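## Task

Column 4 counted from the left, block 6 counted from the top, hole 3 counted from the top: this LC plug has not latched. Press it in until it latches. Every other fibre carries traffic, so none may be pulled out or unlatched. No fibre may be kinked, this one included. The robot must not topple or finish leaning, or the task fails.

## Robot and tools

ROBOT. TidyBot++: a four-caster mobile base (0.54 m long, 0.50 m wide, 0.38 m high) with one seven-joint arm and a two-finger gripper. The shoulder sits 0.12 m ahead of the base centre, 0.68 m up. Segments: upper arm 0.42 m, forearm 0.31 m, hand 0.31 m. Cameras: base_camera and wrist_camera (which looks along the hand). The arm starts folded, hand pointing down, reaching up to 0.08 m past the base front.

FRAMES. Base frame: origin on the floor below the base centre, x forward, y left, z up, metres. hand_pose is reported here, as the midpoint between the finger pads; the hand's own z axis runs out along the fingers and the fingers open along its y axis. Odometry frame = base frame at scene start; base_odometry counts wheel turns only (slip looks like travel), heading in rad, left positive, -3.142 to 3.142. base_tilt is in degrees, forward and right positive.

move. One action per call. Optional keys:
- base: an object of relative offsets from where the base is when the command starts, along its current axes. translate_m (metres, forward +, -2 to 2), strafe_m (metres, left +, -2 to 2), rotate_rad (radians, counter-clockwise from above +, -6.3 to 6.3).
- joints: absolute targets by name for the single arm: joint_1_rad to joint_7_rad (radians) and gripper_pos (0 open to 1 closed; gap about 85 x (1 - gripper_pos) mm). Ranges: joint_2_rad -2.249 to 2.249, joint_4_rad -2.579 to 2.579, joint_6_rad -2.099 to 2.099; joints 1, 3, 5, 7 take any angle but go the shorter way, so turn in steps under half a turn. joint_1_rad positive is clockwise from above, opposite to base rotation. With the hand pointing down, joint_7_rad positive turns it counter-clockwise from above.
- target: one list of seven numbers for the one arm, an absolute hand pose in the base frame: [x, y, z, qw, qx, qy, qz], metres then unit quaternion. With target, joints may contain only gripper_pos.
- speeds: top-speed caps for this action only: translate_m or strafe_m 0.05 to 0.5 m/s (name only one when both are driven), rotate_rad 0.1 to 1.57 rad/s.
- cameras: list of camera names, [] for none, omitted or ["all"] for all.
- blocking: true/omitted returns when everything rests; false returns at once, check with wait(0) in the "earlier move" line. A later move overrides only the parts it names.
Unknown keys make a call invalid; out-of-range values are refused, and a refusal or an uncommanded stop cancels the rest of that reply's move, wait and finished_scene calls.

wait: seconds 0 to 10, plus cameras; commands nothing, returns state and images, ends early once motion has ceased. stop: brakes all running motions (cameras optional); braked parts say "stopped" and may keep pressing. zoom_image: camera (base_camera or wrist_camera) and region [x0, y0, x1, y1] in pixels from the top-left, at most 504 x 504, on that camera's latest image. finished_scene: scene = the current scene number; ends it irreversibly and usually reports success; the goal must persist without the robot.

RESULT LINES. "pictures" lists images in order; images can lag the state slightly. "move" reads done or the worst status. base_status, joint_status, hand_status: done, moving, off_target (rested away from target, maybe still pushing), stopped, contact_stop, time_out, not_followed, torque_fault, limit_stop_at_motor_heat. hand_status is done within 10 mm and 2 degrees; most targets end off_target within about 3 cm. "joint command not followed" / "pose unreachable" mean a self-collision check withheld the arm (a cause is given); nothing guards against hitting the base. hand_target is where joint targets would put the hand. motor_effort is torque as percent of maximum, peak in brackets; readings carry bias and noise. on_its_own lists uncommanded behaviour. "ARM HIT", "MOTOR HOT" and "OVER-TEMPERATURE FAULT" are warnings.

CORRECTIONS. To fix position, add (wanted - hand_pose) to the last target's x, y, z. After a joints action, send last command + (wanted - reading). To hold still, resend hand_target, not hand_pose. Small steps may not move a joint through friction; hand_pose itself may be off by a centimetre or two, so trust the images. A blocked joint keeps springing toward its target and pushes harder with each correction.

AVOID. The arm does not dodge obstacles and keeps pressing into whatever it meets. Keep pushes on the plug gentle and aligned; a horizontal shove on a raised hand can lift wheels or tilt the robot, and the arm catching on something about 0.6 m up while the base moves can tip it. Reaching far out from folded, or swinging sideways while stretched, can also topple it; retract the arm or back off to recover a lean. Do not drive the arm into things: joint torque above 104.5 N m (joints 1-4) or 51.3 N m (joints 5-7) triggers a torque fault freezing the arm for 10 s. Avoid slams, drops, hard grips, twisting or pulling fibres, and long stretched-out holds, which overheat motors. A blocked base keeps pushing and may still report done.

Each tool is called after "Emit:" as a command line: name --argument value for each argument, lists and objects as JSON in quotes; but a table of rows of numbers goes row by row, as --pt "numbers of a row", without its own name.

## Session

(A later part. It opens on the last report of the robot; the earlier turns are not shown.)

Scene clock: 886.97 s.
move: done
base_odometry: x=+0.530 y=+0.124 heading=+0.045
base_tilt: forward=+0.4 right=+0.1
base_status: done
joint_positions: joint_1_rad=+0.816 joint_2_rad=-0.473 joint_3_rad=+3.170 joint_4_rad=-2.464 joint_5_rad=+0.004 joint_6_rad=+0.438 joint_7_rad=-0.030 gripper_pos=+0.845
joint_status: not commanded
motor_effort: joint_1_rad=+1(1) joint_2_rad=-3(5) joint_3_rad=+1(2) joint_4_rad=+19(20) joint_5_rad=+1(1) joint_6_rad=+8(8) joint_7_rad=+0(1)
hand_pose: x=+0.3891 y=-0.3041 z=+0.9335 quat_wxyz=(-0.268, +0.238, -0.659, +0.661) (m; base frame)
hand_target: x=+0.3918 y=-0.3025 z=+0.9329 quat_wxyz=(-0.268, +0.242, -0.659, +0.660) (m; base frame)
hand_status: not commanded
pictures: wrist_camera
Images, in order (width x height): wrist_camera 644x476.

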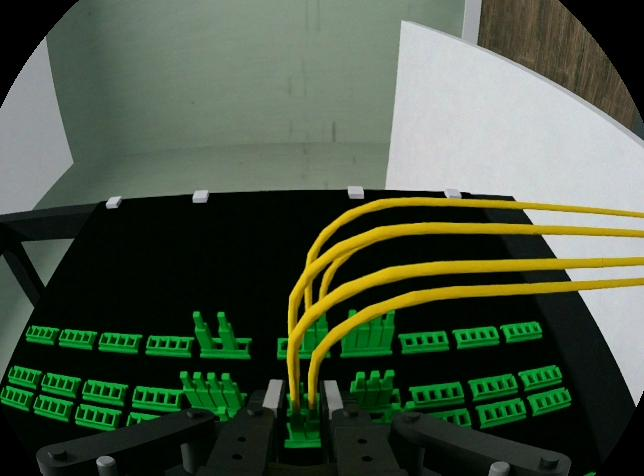

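Emit:
move --base '{"translate_m": -0.006, "strafe_m": 0.0}' --speeds '{"translate_m": 0.05}' --cameras '["wrist_camera"]'

Emit:
zoom_image --camera "wrist_camera" --region '[255, 375, 345, 465]'

Emit:
zoom_image --camera "wrist_camera" --region '[280, 400, 325, 445]'

Scene clock: 943.53 s.
move: done
base_odometry: x=+0.524 y=+0.124 heading=+0.045
base_tilt: forward=+0.4 right=+0.1
base_status: done
joint_positions: joint_1_rad=+0.816 joint_2_rad=-0.473 joint_3_rad=+3.170 joint_4_rad=-2.464 joint_5_rad=+0.004 joint_6_rad=+0.438 joint_7_rad=-0.030 gripper_pos=+0.845
joint_status: not commanded
motor_effort: joint_1_rad=+0(1) joint_2_rad=-4(5) joint_3_rad=+1(2) joint_4_rad=+19(20) joint_5_rad=+1(1) joint_6_rad=+8(8) joint_7_rad=-1(1)
hand_pose: x=+0.3891 y=-0.3041 z=+0.9335 quat_wxyz=(-0.268, +0.238, -0.659, +0.661) (m; base frame)
hand_target: x=+0.3918 y=-0.3025 z=+0.9329 quat_wxyz=(-0.268, +0.242, -0.659, +0.660) (m; base frame)
hand_status: not commanded
pictures: wrist_camera
Images, in order (width x height): wrist_camera 644x476.

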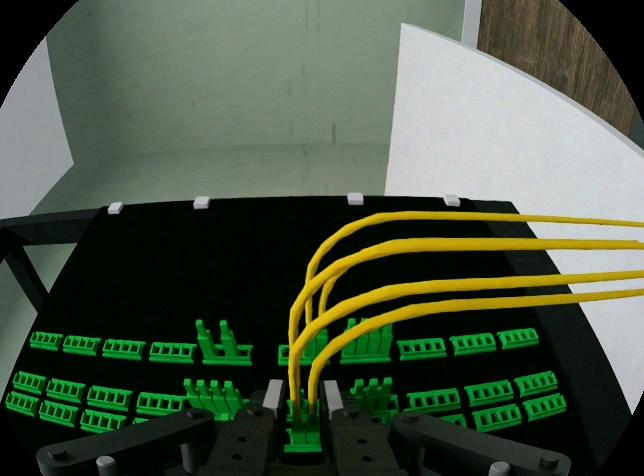

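Scaled by 5.600.

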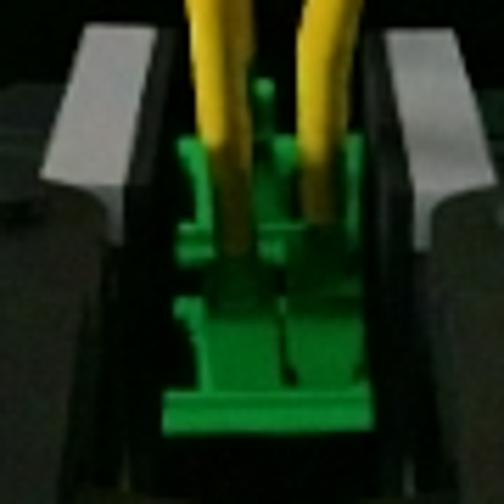

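Scaled by 11.200.

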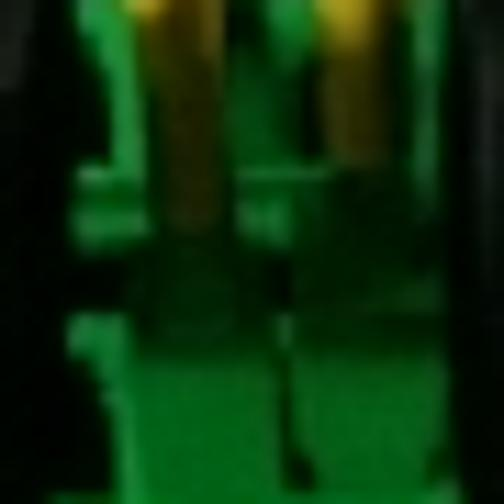

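Emit:
move --joints '{"gripper_pos": 0.8}' --cameras '["wrist_camera"]'

Emit:
zoom_image --camera "wrist_camera" --region '[280, 400, 325, 445]'

Emit:
zoom_image --camera "wrist_camera" --region '[255, 375, 345, 465]'

Scene clock: 953.17 s.
move: done
base_odometry: x=+0.524 y=+0.124 heading=+0.045
base_tilt: forward=+0.4 right=+0.1
base_status: not commanded
joint_positions: joint_1_rad=+0.816 joint_2_rad=-0.473 joint_3_rad=+3.170 joint_4_rad=-2.464 joint_5_rad=+0.004 joint_6_rad=+0.438 joint_7_rad=-0.030 gripper_pos=+0.800
joint_status: all done
motor_effort: joint_1_rad=+0(1) joint_2_rad=-3(4) joint_3_rad=+1(1) joint_4_rad=+19(20) joint_5_rad=+1(1) joint_6_rad=+8(8) joint_7_rad=+0(1)
hand_pose: x=+0.3891 y=-0.3041 z=+0.9335 quat_wxyz=(-0.268, +0.238, -0.659, +0.661) (m; base frame)
hand_target: x=+0.3918 y=-0.3025 z=+0.9329 quat_wxyz=(-0.268, +0.242, -0.659, +0.660) (m; base frame)
hand_status: not commanded
pictures: wrist_camera
Images, in order (width x height): wrist_camera 644x476.

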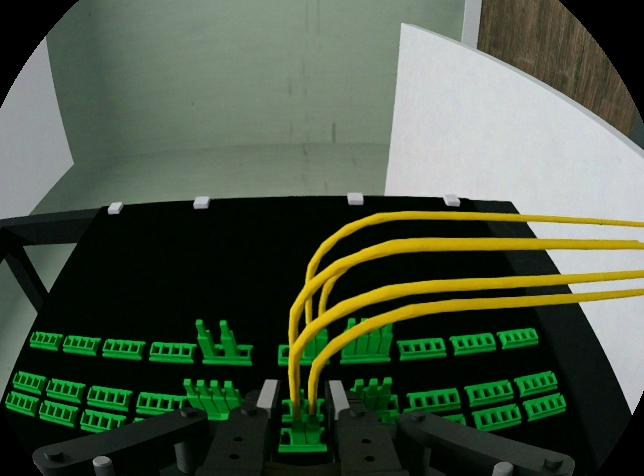

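Scaled by 11.200.

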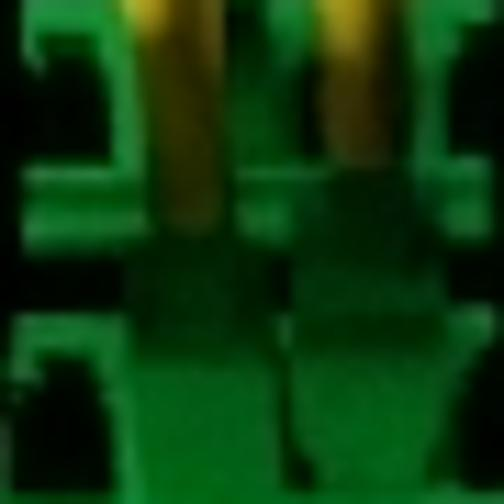

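Scaled by 5.600.

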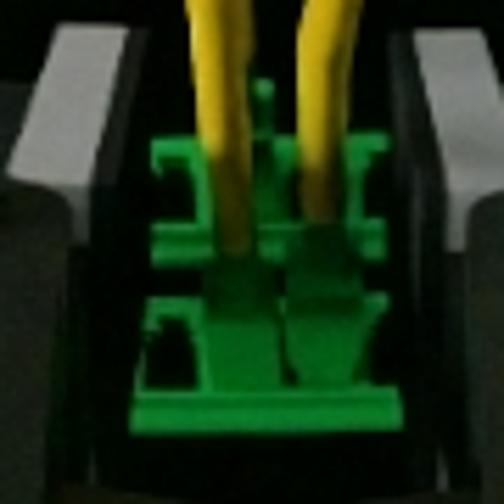

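Emit:
move --base '{"translate_m": -0.016, "strafe_m": 0.0}' --speeds '{"translate_m": 0.05}' --cameras '["wrist_camera"]'

Emit:
zoom_image --camera "wrist_camera" --region '[255, 375, 345, 465]'

Emit:
zoom_image --camera "wrist_camera" --region '[280, 410, 325, 455]'

Scene clock: 999.17 s.
move: done
base_odometry: x=+0.508 y=+0.123 heading=+0.045
base_tilt: forward=+0.4 right=+0.1
base_status: done
joint_positions: joint_1_rad=+0.816 joint_2_rad=-0.473 joint_3_rad=+3.170 joint_4_rad=-2.464 joint_5_rad=+0.004 joint_6_rad=+0.438 joint_7_rad=-0.030 gripper_pos=+0.800
joint_status: not commanded
motor_effort: joint_1_rad=+1(1) joint_2_rad=-4(5) joint_3_rad=+1(2) joint_4_rad=+19(20) joint_5_rad=+1(1) joint_6_rad=+8(9) joint_7_rad=+0(2)
hand_pose: x=+0.3891 y=-0.3041 z=+0.9335 quat_wxyz=(-0.268, +0.238, -0.659, +0.661) (m; base frame)
hand_target: x=+0.3918 y=-0.3025 z=+0.9329 quat_wxyz=(-0.268, +0.242, -0.659, +0.660) (m; base frame)
hand_status: not commanded
pictures: wrist_camera
Images, in order (width x height): wrist_camera 644x476.

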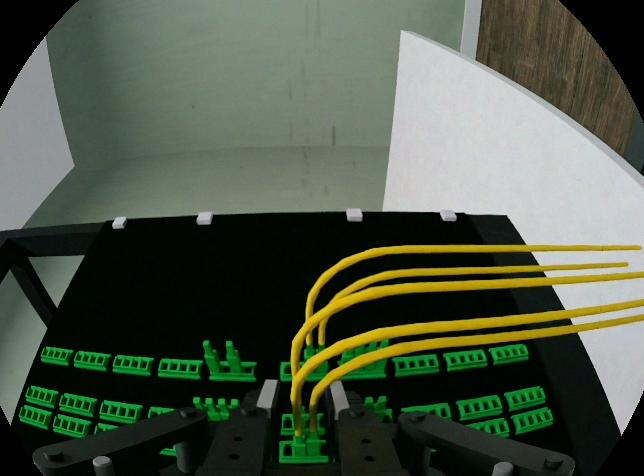

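Scaled by 5.600.

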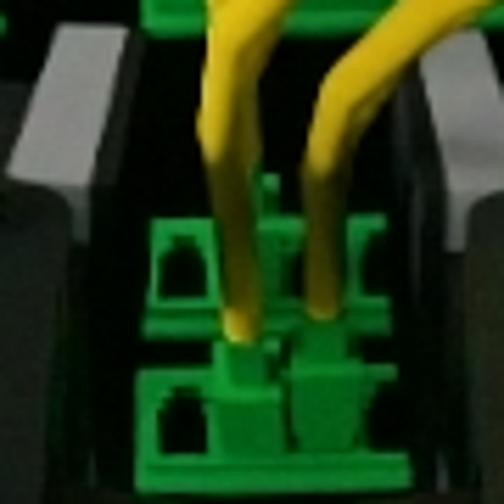

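Scaled by 11.200.

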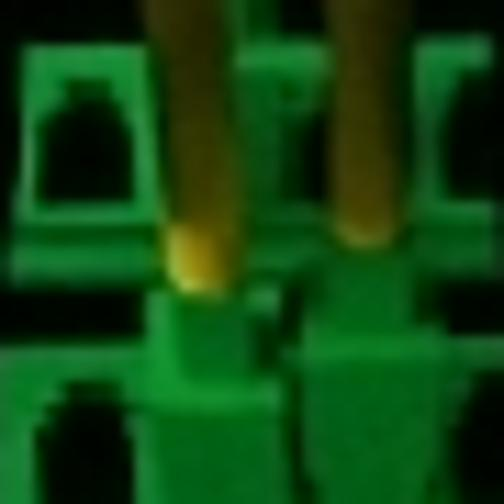

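Emit:
move --base '{"translate_m": 0.005, "strafe_m": -0.003}' --speeds '{"translate_m": 0.05}' --cameras '["wrist_camera"]'

Emit:
move --joints '{"gripper_pos": 0.845}' --cameras '["wrist_camera"]'

Emit:
zoom_image --camera "wrist_camera" --region '[255, 375, 345, 465]'

Scene clock: 1031.70 s.
move: done
base_odometry: x=+0.513 y=+0.120 heading=+0.045
base_tilt: forward=+0.4 right=+0.1
base_status: done
joint_positions: joint_1_rad=+0.816 joint_2_rad=-0.473 joint_3_rad=+3.170 joint_4_rad=-2.464 joint_5_rad=+0.004 joint_6_rad=+0.438 joint_7_rad=-0.030 gripper_pos=+0.800
joint_status: not commanded
motor_effort: joint_1_rad=+1(1) joint_2_rad=-3(6) joint_3_rad=+1(2) joint_4_rad=+19(20) joint_5_rad=+1(1) joint_6_rad=+8(8) joint_7_rad=-1(1)
hand_pose: x=+0.3892 y=-0.3041 z=+0.9334 quat_wxyz=(-0.268, +0.238, -0.660, +0.661) (m; base frame)
hand_target: x=+0.3918 y=-0.3025 z=+0.9329 quat_wxyz=(-0.268, +0.242, -0.659, +0.660) (m; base frame)
hand_status: not commanded
pictures: wrist_camera
Images, in order (width x height): wrist_camera 644x476.

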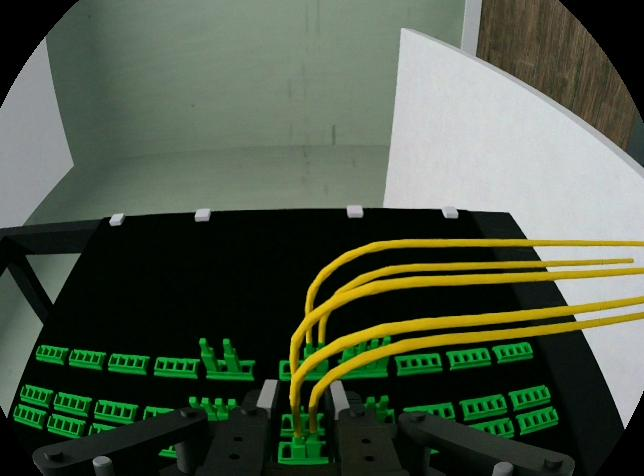

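Scene clock: 1032.13 s.
move: done
base_odometry: x=+0.513 y=+0.120 heading=+0.045
base_tilt: forward=+0.4 right=+0.1
base_status: not commanded
joint_positions: joint_1_rad=+0.816 joint_2_rad=-0.473 joint_3_rad=+3.170 joint_4_rad=-2.464 joint_5_rad=+0.004 joint_6_rad=+0.438 joint_7_rad=-0.030 gripper_pos=+0.845
joint_status: all done
motor_effort: joint_1_rad=+1(1) joint_2_rad=-4(4) joint_3_rad=+1(1) joint_4_rad=+19(20) joint_5_rad=+1(1) joint_6_rad=+8(8) joint_7_rad=+0(1)
hand_pose: x=+0.3892 y=-0.3041 z=+0.9334 quat_wxyz=(-0.268, +0.238, -0.660, +0.661) (m; base frame)
hand_target: x=+0.3918 y=-0.3025 z=+0.9329 quat_wxyz=(-0.268, +0.242, -0.659, +0.660) (m; base frame)
hand_status: not commanded
pictures: wrist_camera
Images, in order (width x height): wrist_camera 644x476.

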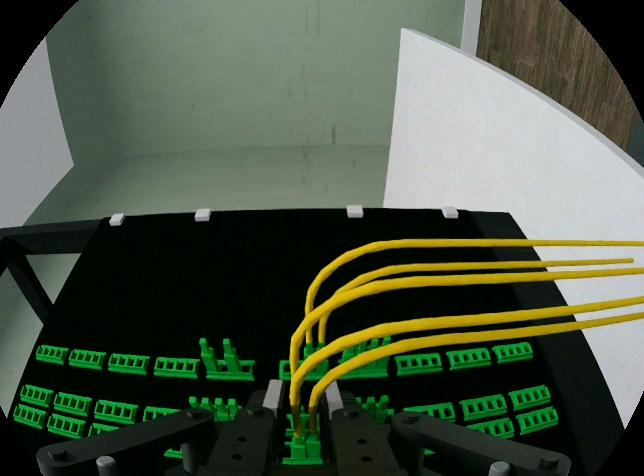

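Scaled by 5.600.

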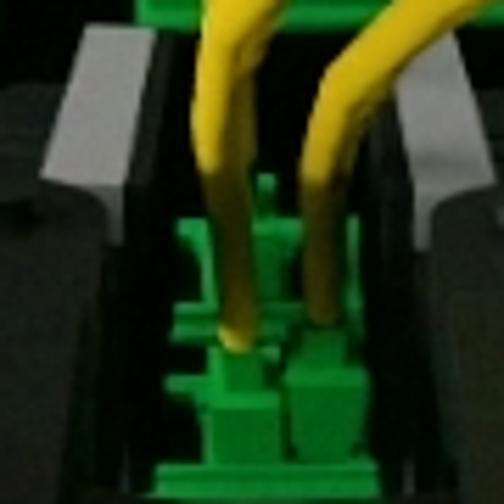

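Emit:
move --base '{"translate_m": 0.004, "strafe_m": 0.0}' --speeds '{"translate_m": 0.05}' --cameras '[]'

Emit:
move --joints '{"joint_2_rad": -0.487}' --cameras '["wrist_camera"]'

Emit:
zoom_image --camera "wrist_camera" --region '[255, 375, 345, 465]'

Scene clock: 1037.30 s.
move: done
base_odometry: x=+0.517 y=+0.121 heading=+0.045
base_tilt: forward=+0.4 right=+0.1
base_status: done
joint_positions: joint_1_rad=+0.816 joint_2_rad=-0.473 joint_3_rad=+3.170 joint_4_rad=-2.464 joint_5_rad=+0.004 joint_6_rad=+0.438 joint_7_rad=-0.030 gripper_pos=+0.845
joint_status: not commanded
motor_effort: joint_1_rad=+1(1) joint_2_rad=-4(6) joint_3_rad=+1(2) joint_4_rad=+19(20) joint_5_rad=+1(1) joint_6_rad=+8(9) joint_7_rad=-1(2)
hand_pose: x=+0.3892 y=-0.3042 z=+0.9334 quat_wxyz=(-0.268, +0.238, -0.660, +0.661) (m; base frame)
hand_target: x=+0.3918 y=-0.3025 z=+0.9329 quat_wxyz=(-0.268, +0.242, -0.659, +0.660) (m; base frame)
hand_status: not commanded
pictures: none
No camera images: "cameras" was empty.

Scene clock: 1037.83 s.
move: done
base_odometry: x=+0.517 y=+0.121 heading=+0.045
base_tilt: forward=+0.4 right=+0.1
base_status: not commanded
joint_positions: joint_1_rad=+0.816 joint_2_rad=-0.477 joint_3_rad=+3.170 joint_4_rad=-2.464 joint_5_rad=+0.004 joint_6_rad=+0.438 joint_7_rad=-0.030 gripper_pos=+0.845
joint_status: all done
motor_effort: joint_1_rad=+1(1) joint_2_rad=-4(5) joint_3_rad=+1(1) joint_4_rad=+21(21) joint_5_rad=+1(1) joint_6_rad=+9(9) joint_7_rad=-1(1)
hand_pose: x=+0.3885 y=-0.3034 z=+0.9351 quat_wxyz=(-0.268, +0.237, -0.658, +0.662) (m; base frame)
hand_target: x=+0.3890 y=-0.2996 z=+0.9394 quat_wxyz=(-0.271, +0.240, -0.653, +0.665) (m; base frame)
hand_status: not commanded
pictures: wrist_camera
Images, in order (width x height): wrist_camera 644x476.

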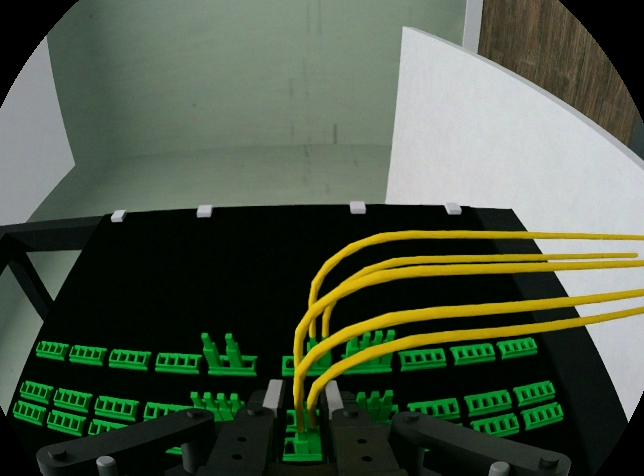

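Scaled by 5.600.

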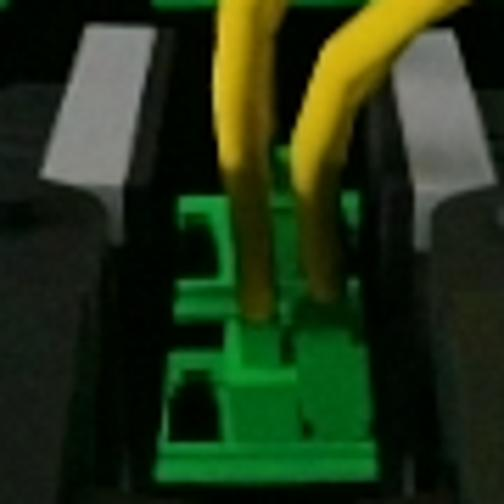

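Emit:
zoom_image --camera "wrist_camera" --region '[285, 415, 330, 460]'

Emit:
zoom_image --camera "wrist_camera" --region '[290, 375, 335, 420]'

Scaled by 11.200.

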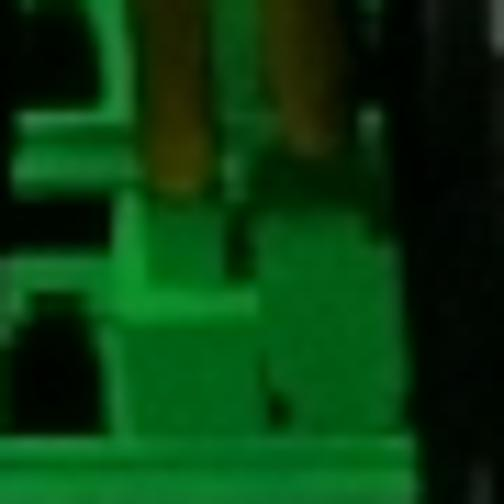

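Scaled by 11.200.

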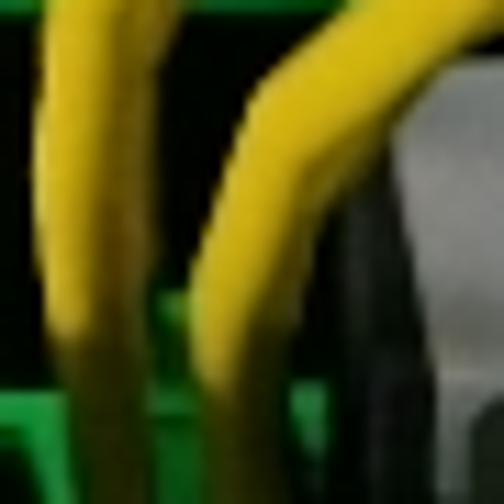

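Emit:
move --joints '{"joint_2_rad": -0.4635}' --cameras '[]'

Emit:
move --base '{"translate_m": -0.006, "strafe_m": 0.0}' --speeds '{"translate_m": 0.05}' --cameras '[]'

Emit:
zoom_image --camera "wrist_camera" --region '[285, 415, 330, 460]'

Emit:
move --joints '{"joint_2_rad": -0.487}' --cameras '["wrist_camera"]'

Emit:
zoom_image --camera "wrist_camera" --region '[285, 415, 330, 460]'

Scene clock: 1052.73 s.
move: done
base_odometry: x=+0.517 y=+0.121 heading=+0.045
base_tilt: forward=+0.4 right=+0.1
base_status: not commanded
joint_positions: joint_1_rad=+0.816 joint_2_rad=-0.472 joint_3_rad=+3.170 joint_4_rad=-2.464 joint_5_rad=+0.004 joint_6_rad=+0.438 joint_7_rad=-0.030 gripper_pos=+0.845
joint_status: all done
motor_effort: joint_1_rad=+1(1) joint_2_rad=-3(5) joint_3_rad=+1(1) joint_4_rad=+19(21) joint_5_rad=+1(1) joint_6_rad=+8(9) joint_7_rad=-1(1)
hand_pose: x=+0.3894 y=-0.3044 z=+0.9330 quat_wxyz=(-0.268, +0.238, -0.660, +0.660) (m; base frame)
hand_target: x=+0.3931 y=-0.3039 z=+0.9299 quat_wxyz=(-0.267, +0.243, -0.661, +0.658) (m; base frame)
hand_status: not commanded
pictures: none
No camera images: "cameras" was empty.

Scene clock: 1053.33 s.
move: done
base_odometry: x=+0.511 y=+0.120 heading=+0.045
base_tilt: forward=+0.4 right=+0.1
base_status: done
joint_positions: joint_1_rad=+0.816 joint_2_rad=-0.472 joint_3_rad=+3.170 joint_4_rad=-2.464 joint_5_rad=+0.004 joint_6_rad=+0.438 joint_7_rad=-0.030 gripper_pos=+0.845
joint_status: not commanded
motor_effort: joint_1_rad=+1(1) joint_2_rad=-4(5) joint_3_rad=+1(2) joint_4_rad=+19(20) joint_5_rad=+1(1) joint_6_rad=+8(8) joint_7_rad=+0(1)
hand_pose: x=+0.3894 y=-0.3044 z=+0.9329 quat_wxyz=(-0.268, +0.238, -0.660, +0.660) (m; base frame)
hand_target: x=+0.3931 y=-0.3039 z=+0.9299 quat_wxyz=(-0.267, +0.243, -0.661, +0.658) (m; base frame)
hand_status: not commanded
pictures: none
No camera images: "cameras" was empty.

Scaled by 11.200.

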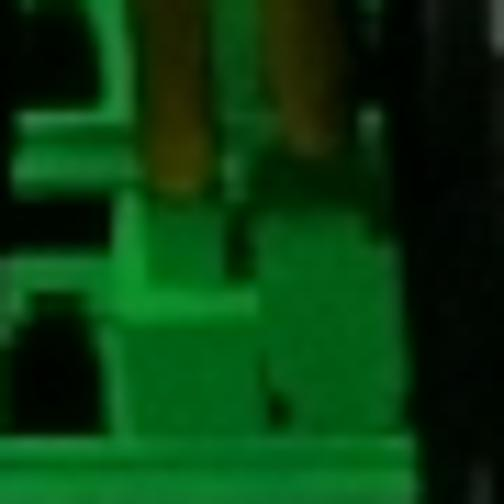

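Scene clock: 1053.93 s.
move: done
base_odometry: x=+0.511 y=+0.120 heading=+0.045
base_tilt: forward=+0.4 right=+0.1
base_status: not commanded
joint_positions: joint_1_rad=+0.816 joint_2_rad=-0.478 joint_3_rad=+3.170 joint_4_rad=-2.464 joint_5_rad=+0.004 joint_6_rad=+0.438 joint_7_rad=-0.030 gripper_pos=+0.845
joint_status: all done
motor_effort: joint_1_rad=+1(1) joint_2_rad=-4(5) joint_3_rad=+1(1) joint_4_rad=+20(20) joint_5_rad=+1(1) joint_6_rad=+8(8) joint_7_rad=-1(1)
hand_pose: x=+0.3883 y=-0.3032 z=+0.9355 quat_wxyz=(-0.269, +0.237, -0.658, +0.663) (m; base frame)
hand_target: x=+0.3890 y=-0.2996 z=+0.9394 quat_wxyz=(-0.271, +0.240, -0.653, +0.665) (m; base frame)
hand_status: not commanded
pictures: wrist_camera
Images, in order (width x height): wrist_camera 644x476.

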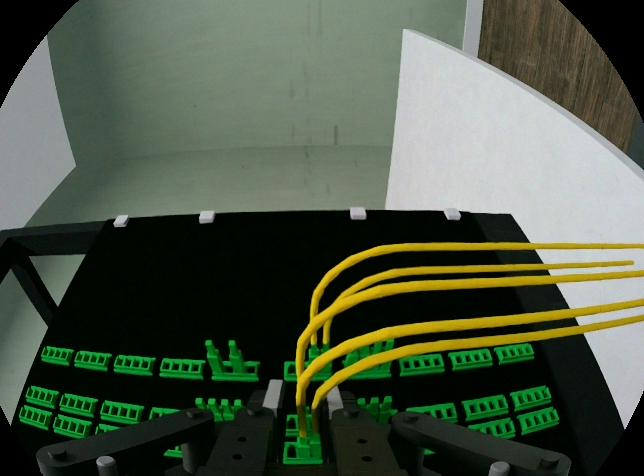

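Scaled by 11.200.

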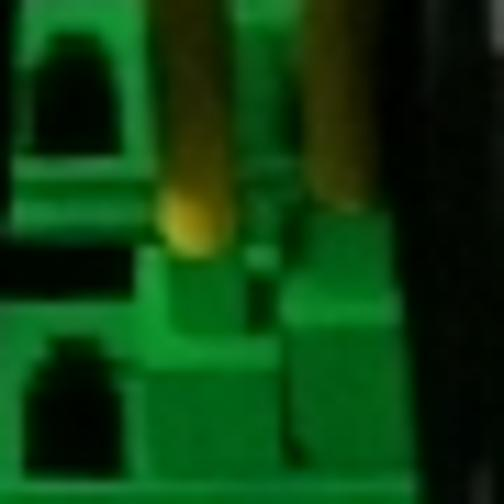

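Emit:
move --base '{"translate_m": 0.003, "strafe_m": 0.0}' --speeds '{"translate_m": 0.05}' --cameras '["wrist_camera"]'

Emit:
zoom_image --camera "wrist_camera" --region '[285, 415, 330, 460]'

Emit:
move --base '{"translate_m": 0.003, "strafe_m": 0.0}' --speeds '{"translate_m": 0.05}' --cameras '["wrist_camera"]'

Emit:
zoom_image --camera "wrist_camera" --region '[285, 415, 330, 460]'

Scene clock: 1061.00 s.
move: done
base_odometry: x=+0.514 y=+0.121 heading=+0.045
base_tilt: forward=+0.4 right=+0.1
base_status: done
joint_positions: joint_1_rad=+0.816 joint_2_rad=-0.478 joint_3_rad=+3.170 joint_4_rad=-2.464 joint_5_rad=+0.004 joint_6_rad=+0.438 joint_7_rad=-0.030 gripper_pos=+0.845
joint_status: not commanded
motor_effort: joint_1_rad=+1(1) joint_2_rad=-4(5) joint_3_rad=+1(2) joint_4_rad=+20(20) joint_5_rad=+0(1) joint_6_rad=+8(8) joint_7_rad=-1(1)
hand_pose: x=+0.3883 y=-0.3032 z=+0.9356 quat_wxyz=(-0.269, +0.237, -0.658, +0.663) (m; base frame)
hand_target: x=+0.3890 y=-0.2996 z=+0.9394 quat_wxyz=(-0.271, +0.240, -0.653, +0.665) (m; base frame)
hand_status: not commanded
pictures: wrist_camera
Images, in order (width x height): wrist_camera 644x476.

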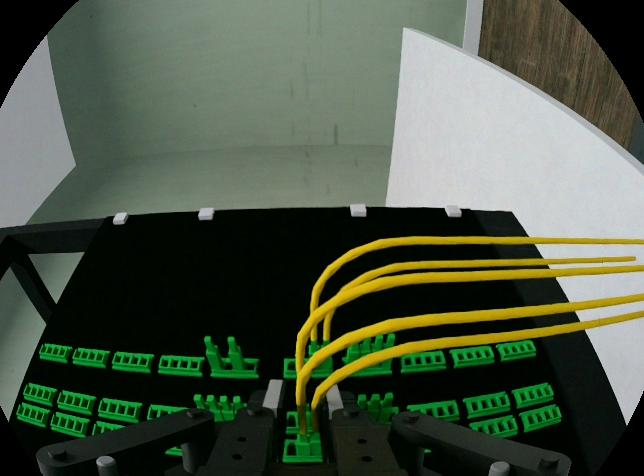

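Scaled by 11.200.

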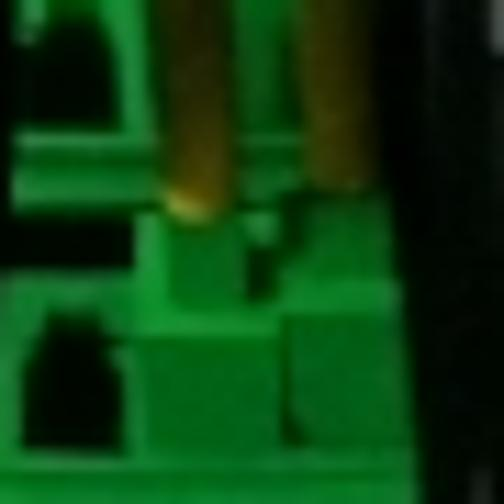

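Scene clock: 1061.53 s.
move: done
base_odometry: x=+0.517 y=+0.121 heading=+0.045
base_tilt: forward=+0.4 right=+0.1
base_status: done
joint_positions: joint_1_rad=+0.816 joint_2_rad=-0.478 joint_3_rad=+3.170 joint_4_rad=-2.464 joint_5_rad=+0.004 joint_6_rad=+0.438 joint_7_rad=-0.030 gripper_pos=+0.845
joint_status: not commanded
motor_effort: joint_1_rad=+1(1) joint_2_rad=-4(5) joint_3_rad=+1(2) joint_4_rad=+20(20) joint_5_rad=+1(1) joint_6_rad=+8(9) joint_7_rad=-1(1)
hand_pose: x=+0.3882 y=-0.3032 z=+0.9356 quat_wxyz=(-0.269, +0.237, -0.658, +0.663) (m; base frame)
hand_target: x=+0.3890 y=-0.2996 z=+0.9394 quat_wxyz=(-0.271, +0.240, -0.653, +0.665) (m; base frame)
hand_status: not commanded
pictures: wrist_camera
Images, in order (width x height): wrist_camera 644x476.

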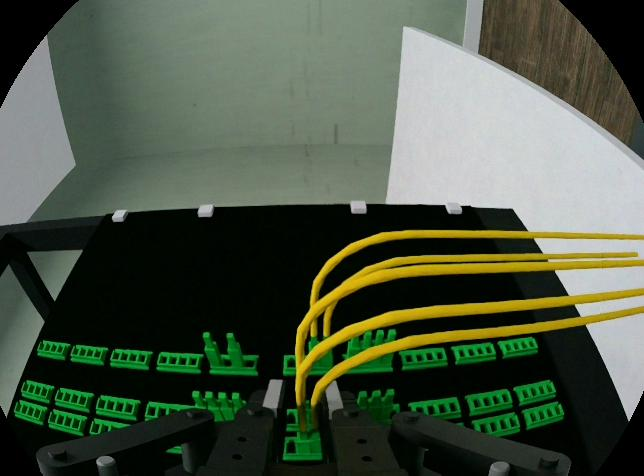

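Scaled by 11.200.

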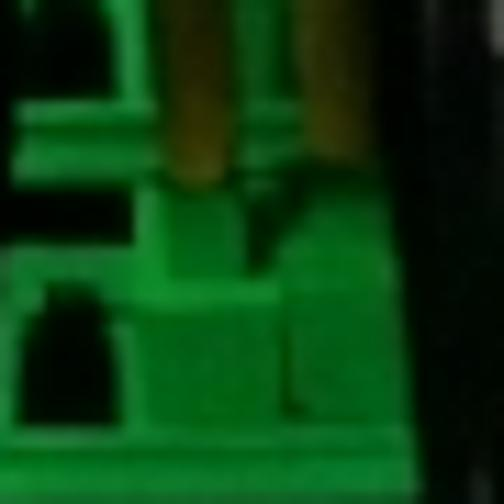

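Emit:
move --base '{"translate_m": 0.003, "strafe_m": 0.0}' --speeds '{"translate_m": 0.05}' --cameras '["wrist_camera"]'

Emit:
zoom_image --camera "wrist_camera" --region '[285, 405, 330, 450]'

Emit:
move --base '{"translate_m": 0.003, "strafe_m": 0.0}' --speeds '{"translate_m": 0.05}' --cameras '["wrist_camera"]'

Emit:
zoom_image --camera "wrist_camera" --region '[285, 405, 330, 450]'

Scene clock: 1069.73 s.
move: done
base_odometry: x=+0.521 y=+0.121 heading=+0.045
base_tilt: forward=+0.4 right=+0.1
base_status: done
joint_positions: joint_1_rad=+0.817 joint_2_rad=-0.478 joint_3_rad=+3.170 joint_4_rad=-2.464 joint_5_rad=+0.004 joint_6_rad=+0.438 joint_7_rad=-0.030 gripper_pos=+0.845
joint_status: not commanded
motor_effort: joint_1_rad=-1(3) joint_2_rad=-4(5) joint_3_rad=-1(2) joint_4_rad=+20(21) joint_5_rad=+2(3) joint_6_rad=+8(9) joint_7_rad=+0(1)
hand_pose: x=+0.3879 y=-0.3035 z=+0.9356 quat_wxyz=(-0.268, +0.237, -0.658, +0.663) (m; base frame)
hand_target: x=+0.3890 y=-0.2996 z=+0.9394 quat_wxyz=(-0.271, +0.240, -0.653, +0.665) (m; base frame)
hand_status: not commanded
pictures: wrist_camera
Images, in order (width x height): wrist_camera 644x476.

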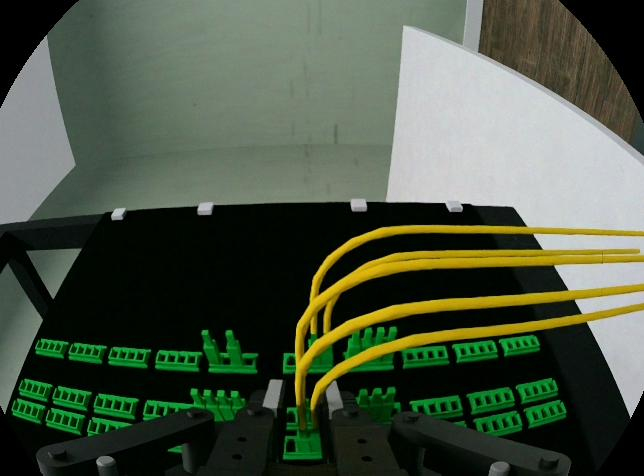

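Scaled by 11.200.

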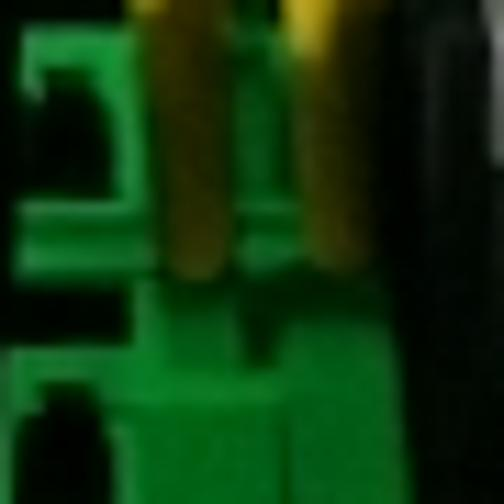

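Scene clock: 1070.27 s.
move: done
base_odometry: x=+0.524 y=+0.121 heading=+0.045
base_tilt: forward=+0.4 right=+0.1
base_status: done
joint_positions: joint_1_rad=+0.818 joint_2_rad=-0.479 joint_3_rad=+3.174 joint_4_rad=-2.464 joint_5_rad=+0.004 joint_6_rad=+0.438 joint_7_rad=-0.030 gripper_pos=+0.845
joint_status: not commanded
motor_effort: joint_1_rad=+0(5) joint_2_rad=-4(5) joint_3_rad=+0(5) joint_4_rad=+20(21) joint_5_rad=+1(4) joint_6_rad=+8(9) joint_7_rad=-1(1)
hand_pose: x=+0.3861 y=-0.3051 z=+0.9356 quat_wxyz=(-0.267, +0.234, -0.659, +0.663) (m; base frame)
hand_target: x=+0.3890 y=-0.2996 z=+0.9394 quat_wxyz=(-0.271, +0.240, -0.653, +0.665) (m; base frame)
hand_status: not commanded
pictures: wrist_camera
Images, in order (width x height): wrist_camera 644x476.

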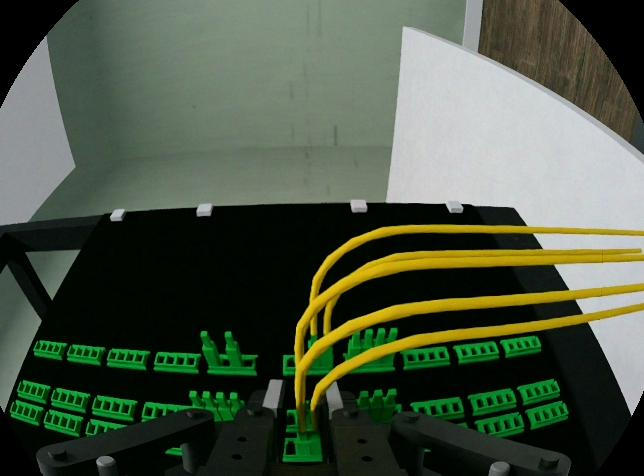

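Scaled by 11.200.

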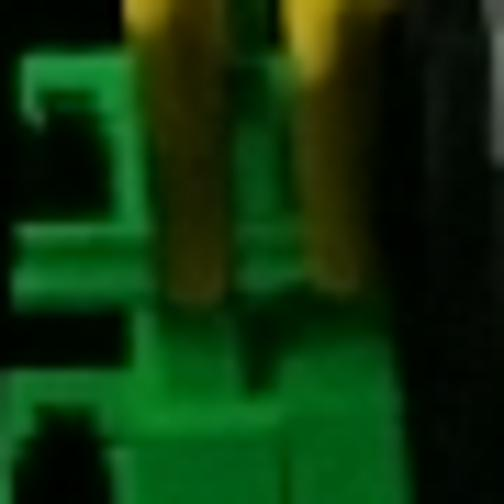

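Emit:
move --base '{"translate_m": 0.003, "strafe_m": 0.0}' --speeds '{"translate_m": 0.05}' --cameras '["wrist_camera"]'

Emit:
zoom_image --camera "wrist_camera" --region '[285, 405, 330, 450]'

Scene clock: 1075.87 s.
move: done
base_odometry: x=+0.527 y=+0.122 heading=+0.045
base_tilt: forward=+0.4 right=+0.1
base_status: done
joint_positions: joint_1_rad=+0.819 joint_2_rad=-0.478 joint_3_rad=+3.173 joint_4_rad=-2.466 joint_5_rad=+0.004 joint_6_rad=+0.436 joint_7_rad=-0.030 gripper_pos=+0.845
joint_status: not commanded
motor_effort: joint_1_rad=+0(3) joint_2_rad=-4(8) joint_3_rad=+0(4) joint_4_rad=+21(23) joint_5_rad=+1(3) joint_6_rad=+9(12) joint_7_rad=+0(1)
hand_pose: x=+0.3862 y=-0.3050 z=+0.9344 quat_wxyz=(-0.267, +0.235, -0.660, +0.662) (m; base frame)
hand_target: x=+0.3890 y=-0.2996 z=+0.9394 quat_wxyz=(-0.271, +0.240, -0.653, +0.665) (m; base frame)
hand_status: not commanded
pictures: wrist_camera
Images, in order (width x height): wrist_camera 644x476.

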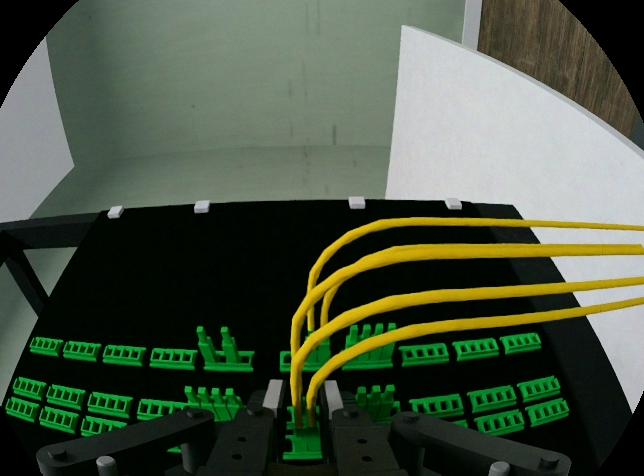

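Scaled by 11.200.

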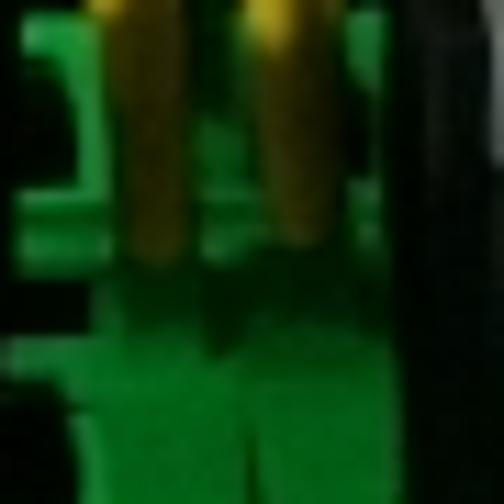

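Emit:
move --joints '{"joint_2_rad": -0.461, "joint_1_rad": 0.816, "joint_3_rad": 3.168}' --cameras '["wrist_camera"]'

Emit:
zoom_image --camera "wrist_camera" --region '[285, 405, 330, 450]'

Scene clock: 1088.17 s.
move: done
base_odometry: x=+0.527 y=+0.122 heading=+0.045
base_tilt: forward=+0.4 right=+0.1
base_status: not commanded
joint_positions: joint_1_rad=+0.819 joint_2_rad=-0.472 joint_3_rad=+3.173 joint_4_rad=-2.466 joint_5_rad=+0.004 joint_6_rad=+0.436 joint_7_rad=-0.030 gripper_pos=+0.845
joint_status: all done
motor_effort: joint_1_rad=+0(1) joint_2_rad=-3(6) joint_3_rad=+1(2) joint_4_rad=+19(21) joint_5_rad=+1(1) joint_6_rad=+8(9) joint_7_rad=+0(1)
hand_pose: x=+0.3873 y=-0.3062 z=+0.9317 quat_wxyz=(-0.266, +0.236, -0.662, +0.660) (m; base frame)
hand_target: x=+0.3922 y=-0.3055 z=+0.9288 quat_wxyz=(-0.266, +0.241, -0.663, +0.657) (m; base frame)
hand_status: not commanded
pictures: wrist_camera
Images, in order (width x height): wrist_camera 644x476.

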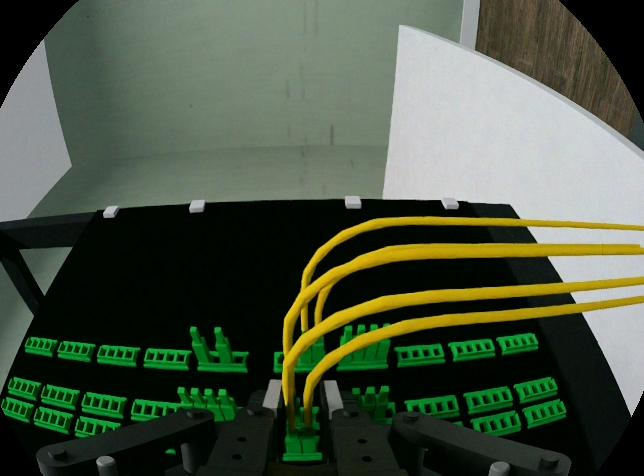

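Scaled by 11.200.

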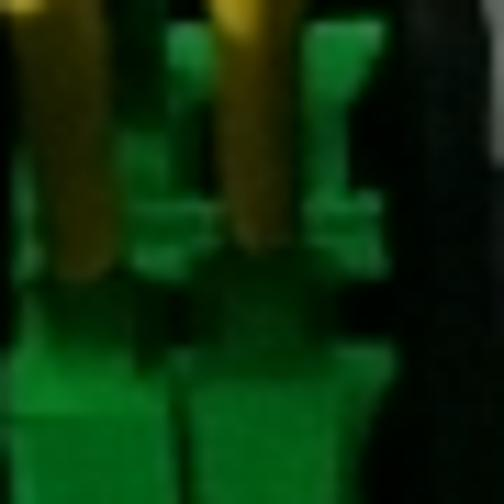

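Emit:
move --base '{"translate_m": -0.013, "strafe_m": 0.0}' --speeds '{"translate_m": 0.05}' --cameras '["wrist_camera"]'

Emit:
zoom_image --camera "wrist_camera" --region '[275, 410, 320, 455]'

Scene clock: 1093.27 s.
move: done
base_odometry: x=+0.514 y=+0.121 heading=+0.045
base_tilt: forward=+0.4 right=+0.1
base_status: done
joint_positions: joint_1_rad=+0.819 joint_2_rad=-0.472 joint_3_rad=+3.173 joint_4_rad=-2.466 joint_5_rad=+0.004 joint_6_rad=+0.436 joint_7_rad=-0.030 gripper_pos=+0.845
joint_status: not commanded
motor_effort: joint_1_rad=+1(1) joint_2_rad=-4(5) joint_3_rad=+1(2) joint_4_rad=+19(20) joint_5_rad=+1(1) joint_6_rad=+8(8) joint_7_rad=-1(1)
hand_pose: x=+0.3873 y=-0.3062 z=+0.9316 quat_wxyz=(-0.266, +0.236, -0.662, +0.660) (m; base frame)
hand_target: x=+0.3922 y=-0.3055 z=+0.9288 quat_wxyz=(-0.266, +0.241, -0.663, +0.657) (m; base frame)
hand_status: not commanded
pictures: wrist_camera
Images, in order (width x height): wrist_camera 644x476.

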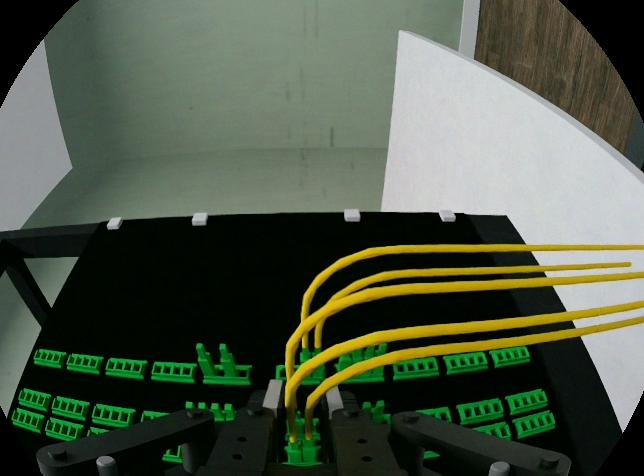

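Scaled by 11.200.

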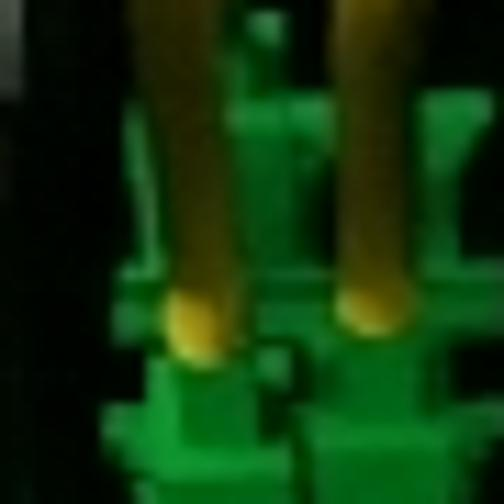

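Emit:
move --joints '{"joint_2_rad": -0.487, "joint_1_rad": 0.807, "joint_3_rad": 3.160, "joint_4_rad": -2.459, "joint_6_rad": 0.442}' --cameras '["wrist_camera"]'

Emit:
zoom_image --camera "wrist_camera" --region '[280, 410, 325, 455]'

Scene clock: 1106.30 s.
move: done
base_odometry: x=+0.514 y=+0.121 heading=+0.045
base_tilt: forward=+0.4 right=+0.1
base_status: not commanded
joint_positions: joint_1_rad=+0.819 joint_2_rad=-0.479 joint_3_rad=+3.173 joint_4_rad=-2.466 joint_5_rad=+0.004 joint_6_rad=+0.436 joint_7_rad=-0.030 gripper_pos=+0.845
joint_status: all done
motor_effort: joint_1_rad=+1(1) joint_2_rad=-3(6) joint_3_rad=+1(2) joint_4_rad=+19(20) joint_5_rad=+1(1) joint_6_rad=+8(9) joint_7_rad=+0(1)
hand_pose: x=+0.3861 y=-0.3048 z=+0.9348 quat_wxyz=(-0.267, +0.235, -0.659, +0.662) (m; base frame)
hand_target: x=+0.3935 y=-0.2961 z=+0.9436 quat_wxyz=(-0.275, +0.243, -0.648, +0.667) (m; base frame)
hand_status: not commanded
pictures: wrist_camera
Images, in order (width x height): wrist_camera 644x476.

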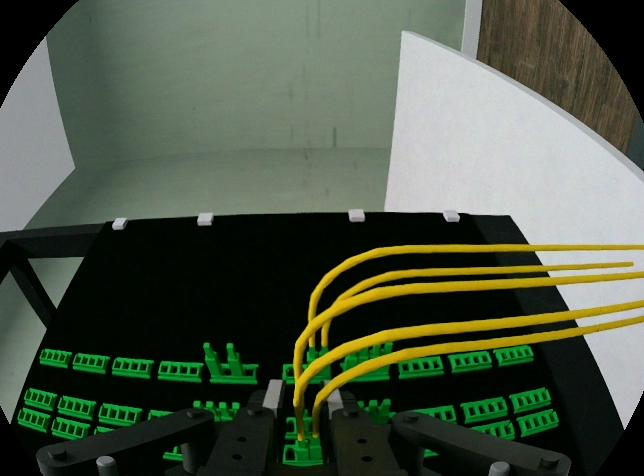

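Scaled by 11.200.

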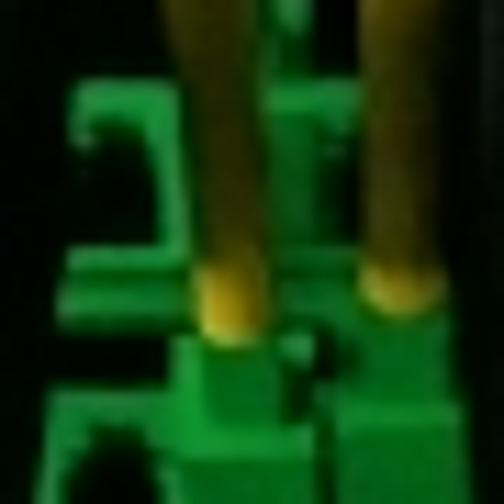

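Emit:
move --joints '{"joint_2_rad": -0.490, "joint_1_rad": 0.804, "joint_3_rad": 3.156, "joint_4_rad": -2.456, "joint_6_rad": 0.445}' --cameras '[]'

Scene clock: 1110.13 s.
move: done
base_odometry: x=+0.514 y=+0.121 heading=+0.045
base_tilt: forward=+0.4 right=+0.1
base_status: not commanded
joint_positions: joint_1_rad=+0.819 joint_2_rad=-0.479 joint_3_rad=+3.173 joint_4_rad=-2.466 joint_5_rad=+0.004 joint_6_rad=+0.436 joint_7_rad=-0.030 gripper_pos=+0.845
joint_status: all done
motor_effort: joint_1_rad=+1(1) joint_2_rad=-4(4) joint_3_rad=+1(2) joint_4_rad=+19(20) joint_5_rad=+0(1) joint_6_rad=+8(8) joint_7_rad=+0(1)
hand_pose: x=+0.3862 y=-0.3047 z=+0.9348 quat_wxyz=(-0.267, +0.235, -0.659, +0.662) (m; base frame)
hand_target: x=+0.3954 y=-0.2935 z=+0.9476 quat_wxyz=(-0.278, +0.245, -0.644, +0.669) (m; base frame)
hand_status: not commanded
pictures: none
No camera images: "cameras" was empty.

Emit:
move --joints '{"joint_2_rad": -0.493, "joint_1_rad": 0.799, "joint_3_rad": 3.151}' --cameras '[]'

Scene clock: 1113.80 s.
move: done
base_odometry: x=+0.514 y=+0.121 heading=+0.045
base_tilt: forward=+0.4 right=+0.1
base_status: not commanded
joint_positions: joint_1_rad=+0.818 joint_2_rad=-0.479 joint_3_rad=+3.171 joint_4_rad=-2.466 joint_5_rad=+0.004 joint_6_rad=+0.436 joint_7_rad=-0.030 gripper_pos=+0.845
joint_status: all done
motor_effort: joint_1_rad=+1(1) joint_2_rad=-4(4) joint_3_rad=+1(1) joint_4_rad=+20(20) joint_5_rad=+1(1) joint_6_rad=+8(8) joint_7_rad=-1(1)
hand_pose: x=+0.3872 y=-0.3037 z=+0.9348 quat_wxyz=(-0.268, +0.236, -0.659, +0.662) (m; base frame)
hand_target: x=+0.3980 y=-0.2899 z=+0.9488 quat_wxyz=(-0.281, +0.248, -0.642, +0.669) (m; base frame)
hand_status: not commanded
pictures: none
No camera images: "cameras" was empty.

Emit:
move --joints '{"joint_2_rad": -0.497, "joint_1_rad": 0.797, "joint_3_rad": 3.149}' --cameras '["wrist_camera"]'

Emit:
zoom_image --camera "wrist_camera" --region '[280, 410, 325, 455]'

Scene clock: 1117.13 s.
move: done
base_odometry: x=+0.514 y=+0.121 heading=+0.045
base_tilt: forward=+0.4 right=+0.1
base_status: not commanded
joint_positions: joint_1_rad=+0.817 joint_2_rad=-0.480 joint_3_rad=+3.171 joint_4_rad=-2.466 joint_5_rad=+0.004 joint_6_rad=+0.436 joint_7_rad=-0.030 gripper_pos=+0.845
joint_status: all done
motor_effort: joint_1_rad=+1(1) joint_2_rad=-4(4) joint_3_rad=+1(2) joint_4_rad=+19(20) joint_5_rad=+1(1) joint_6_rad=+8(8) joint_7_rad=+0(1)
hand_pose: x=+0.3871 y=-0.3034 z=+0.9353 quat_wxyz=(-0.268, +0.236, -0.658, +0.663) (m; base frame)
hand_target: x=+0.3985 y=-0.2879 z=+0.9504 quat_wxyz=(-0.282, +0.249, -0.640, +0.670) (m; base frame)
hand_status: not commanded
pictures: wrist_camera
Images, in order (width x height): wrist_camera 644x476.

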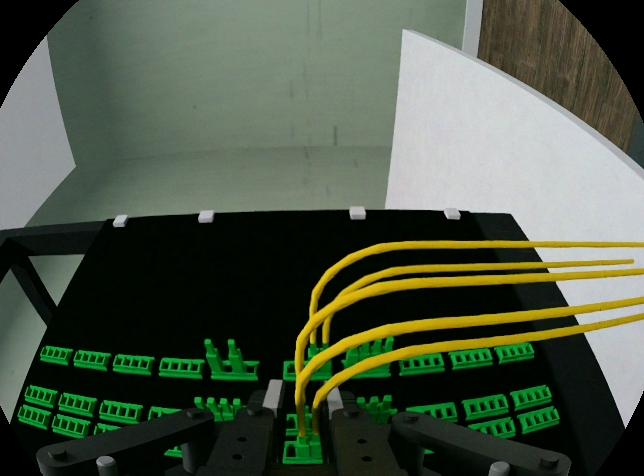

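Scaled by 11.200.

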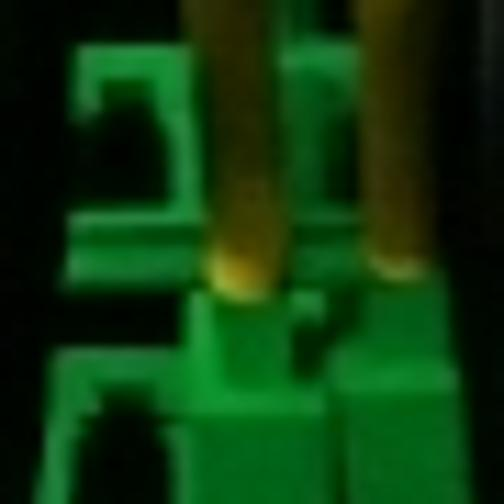

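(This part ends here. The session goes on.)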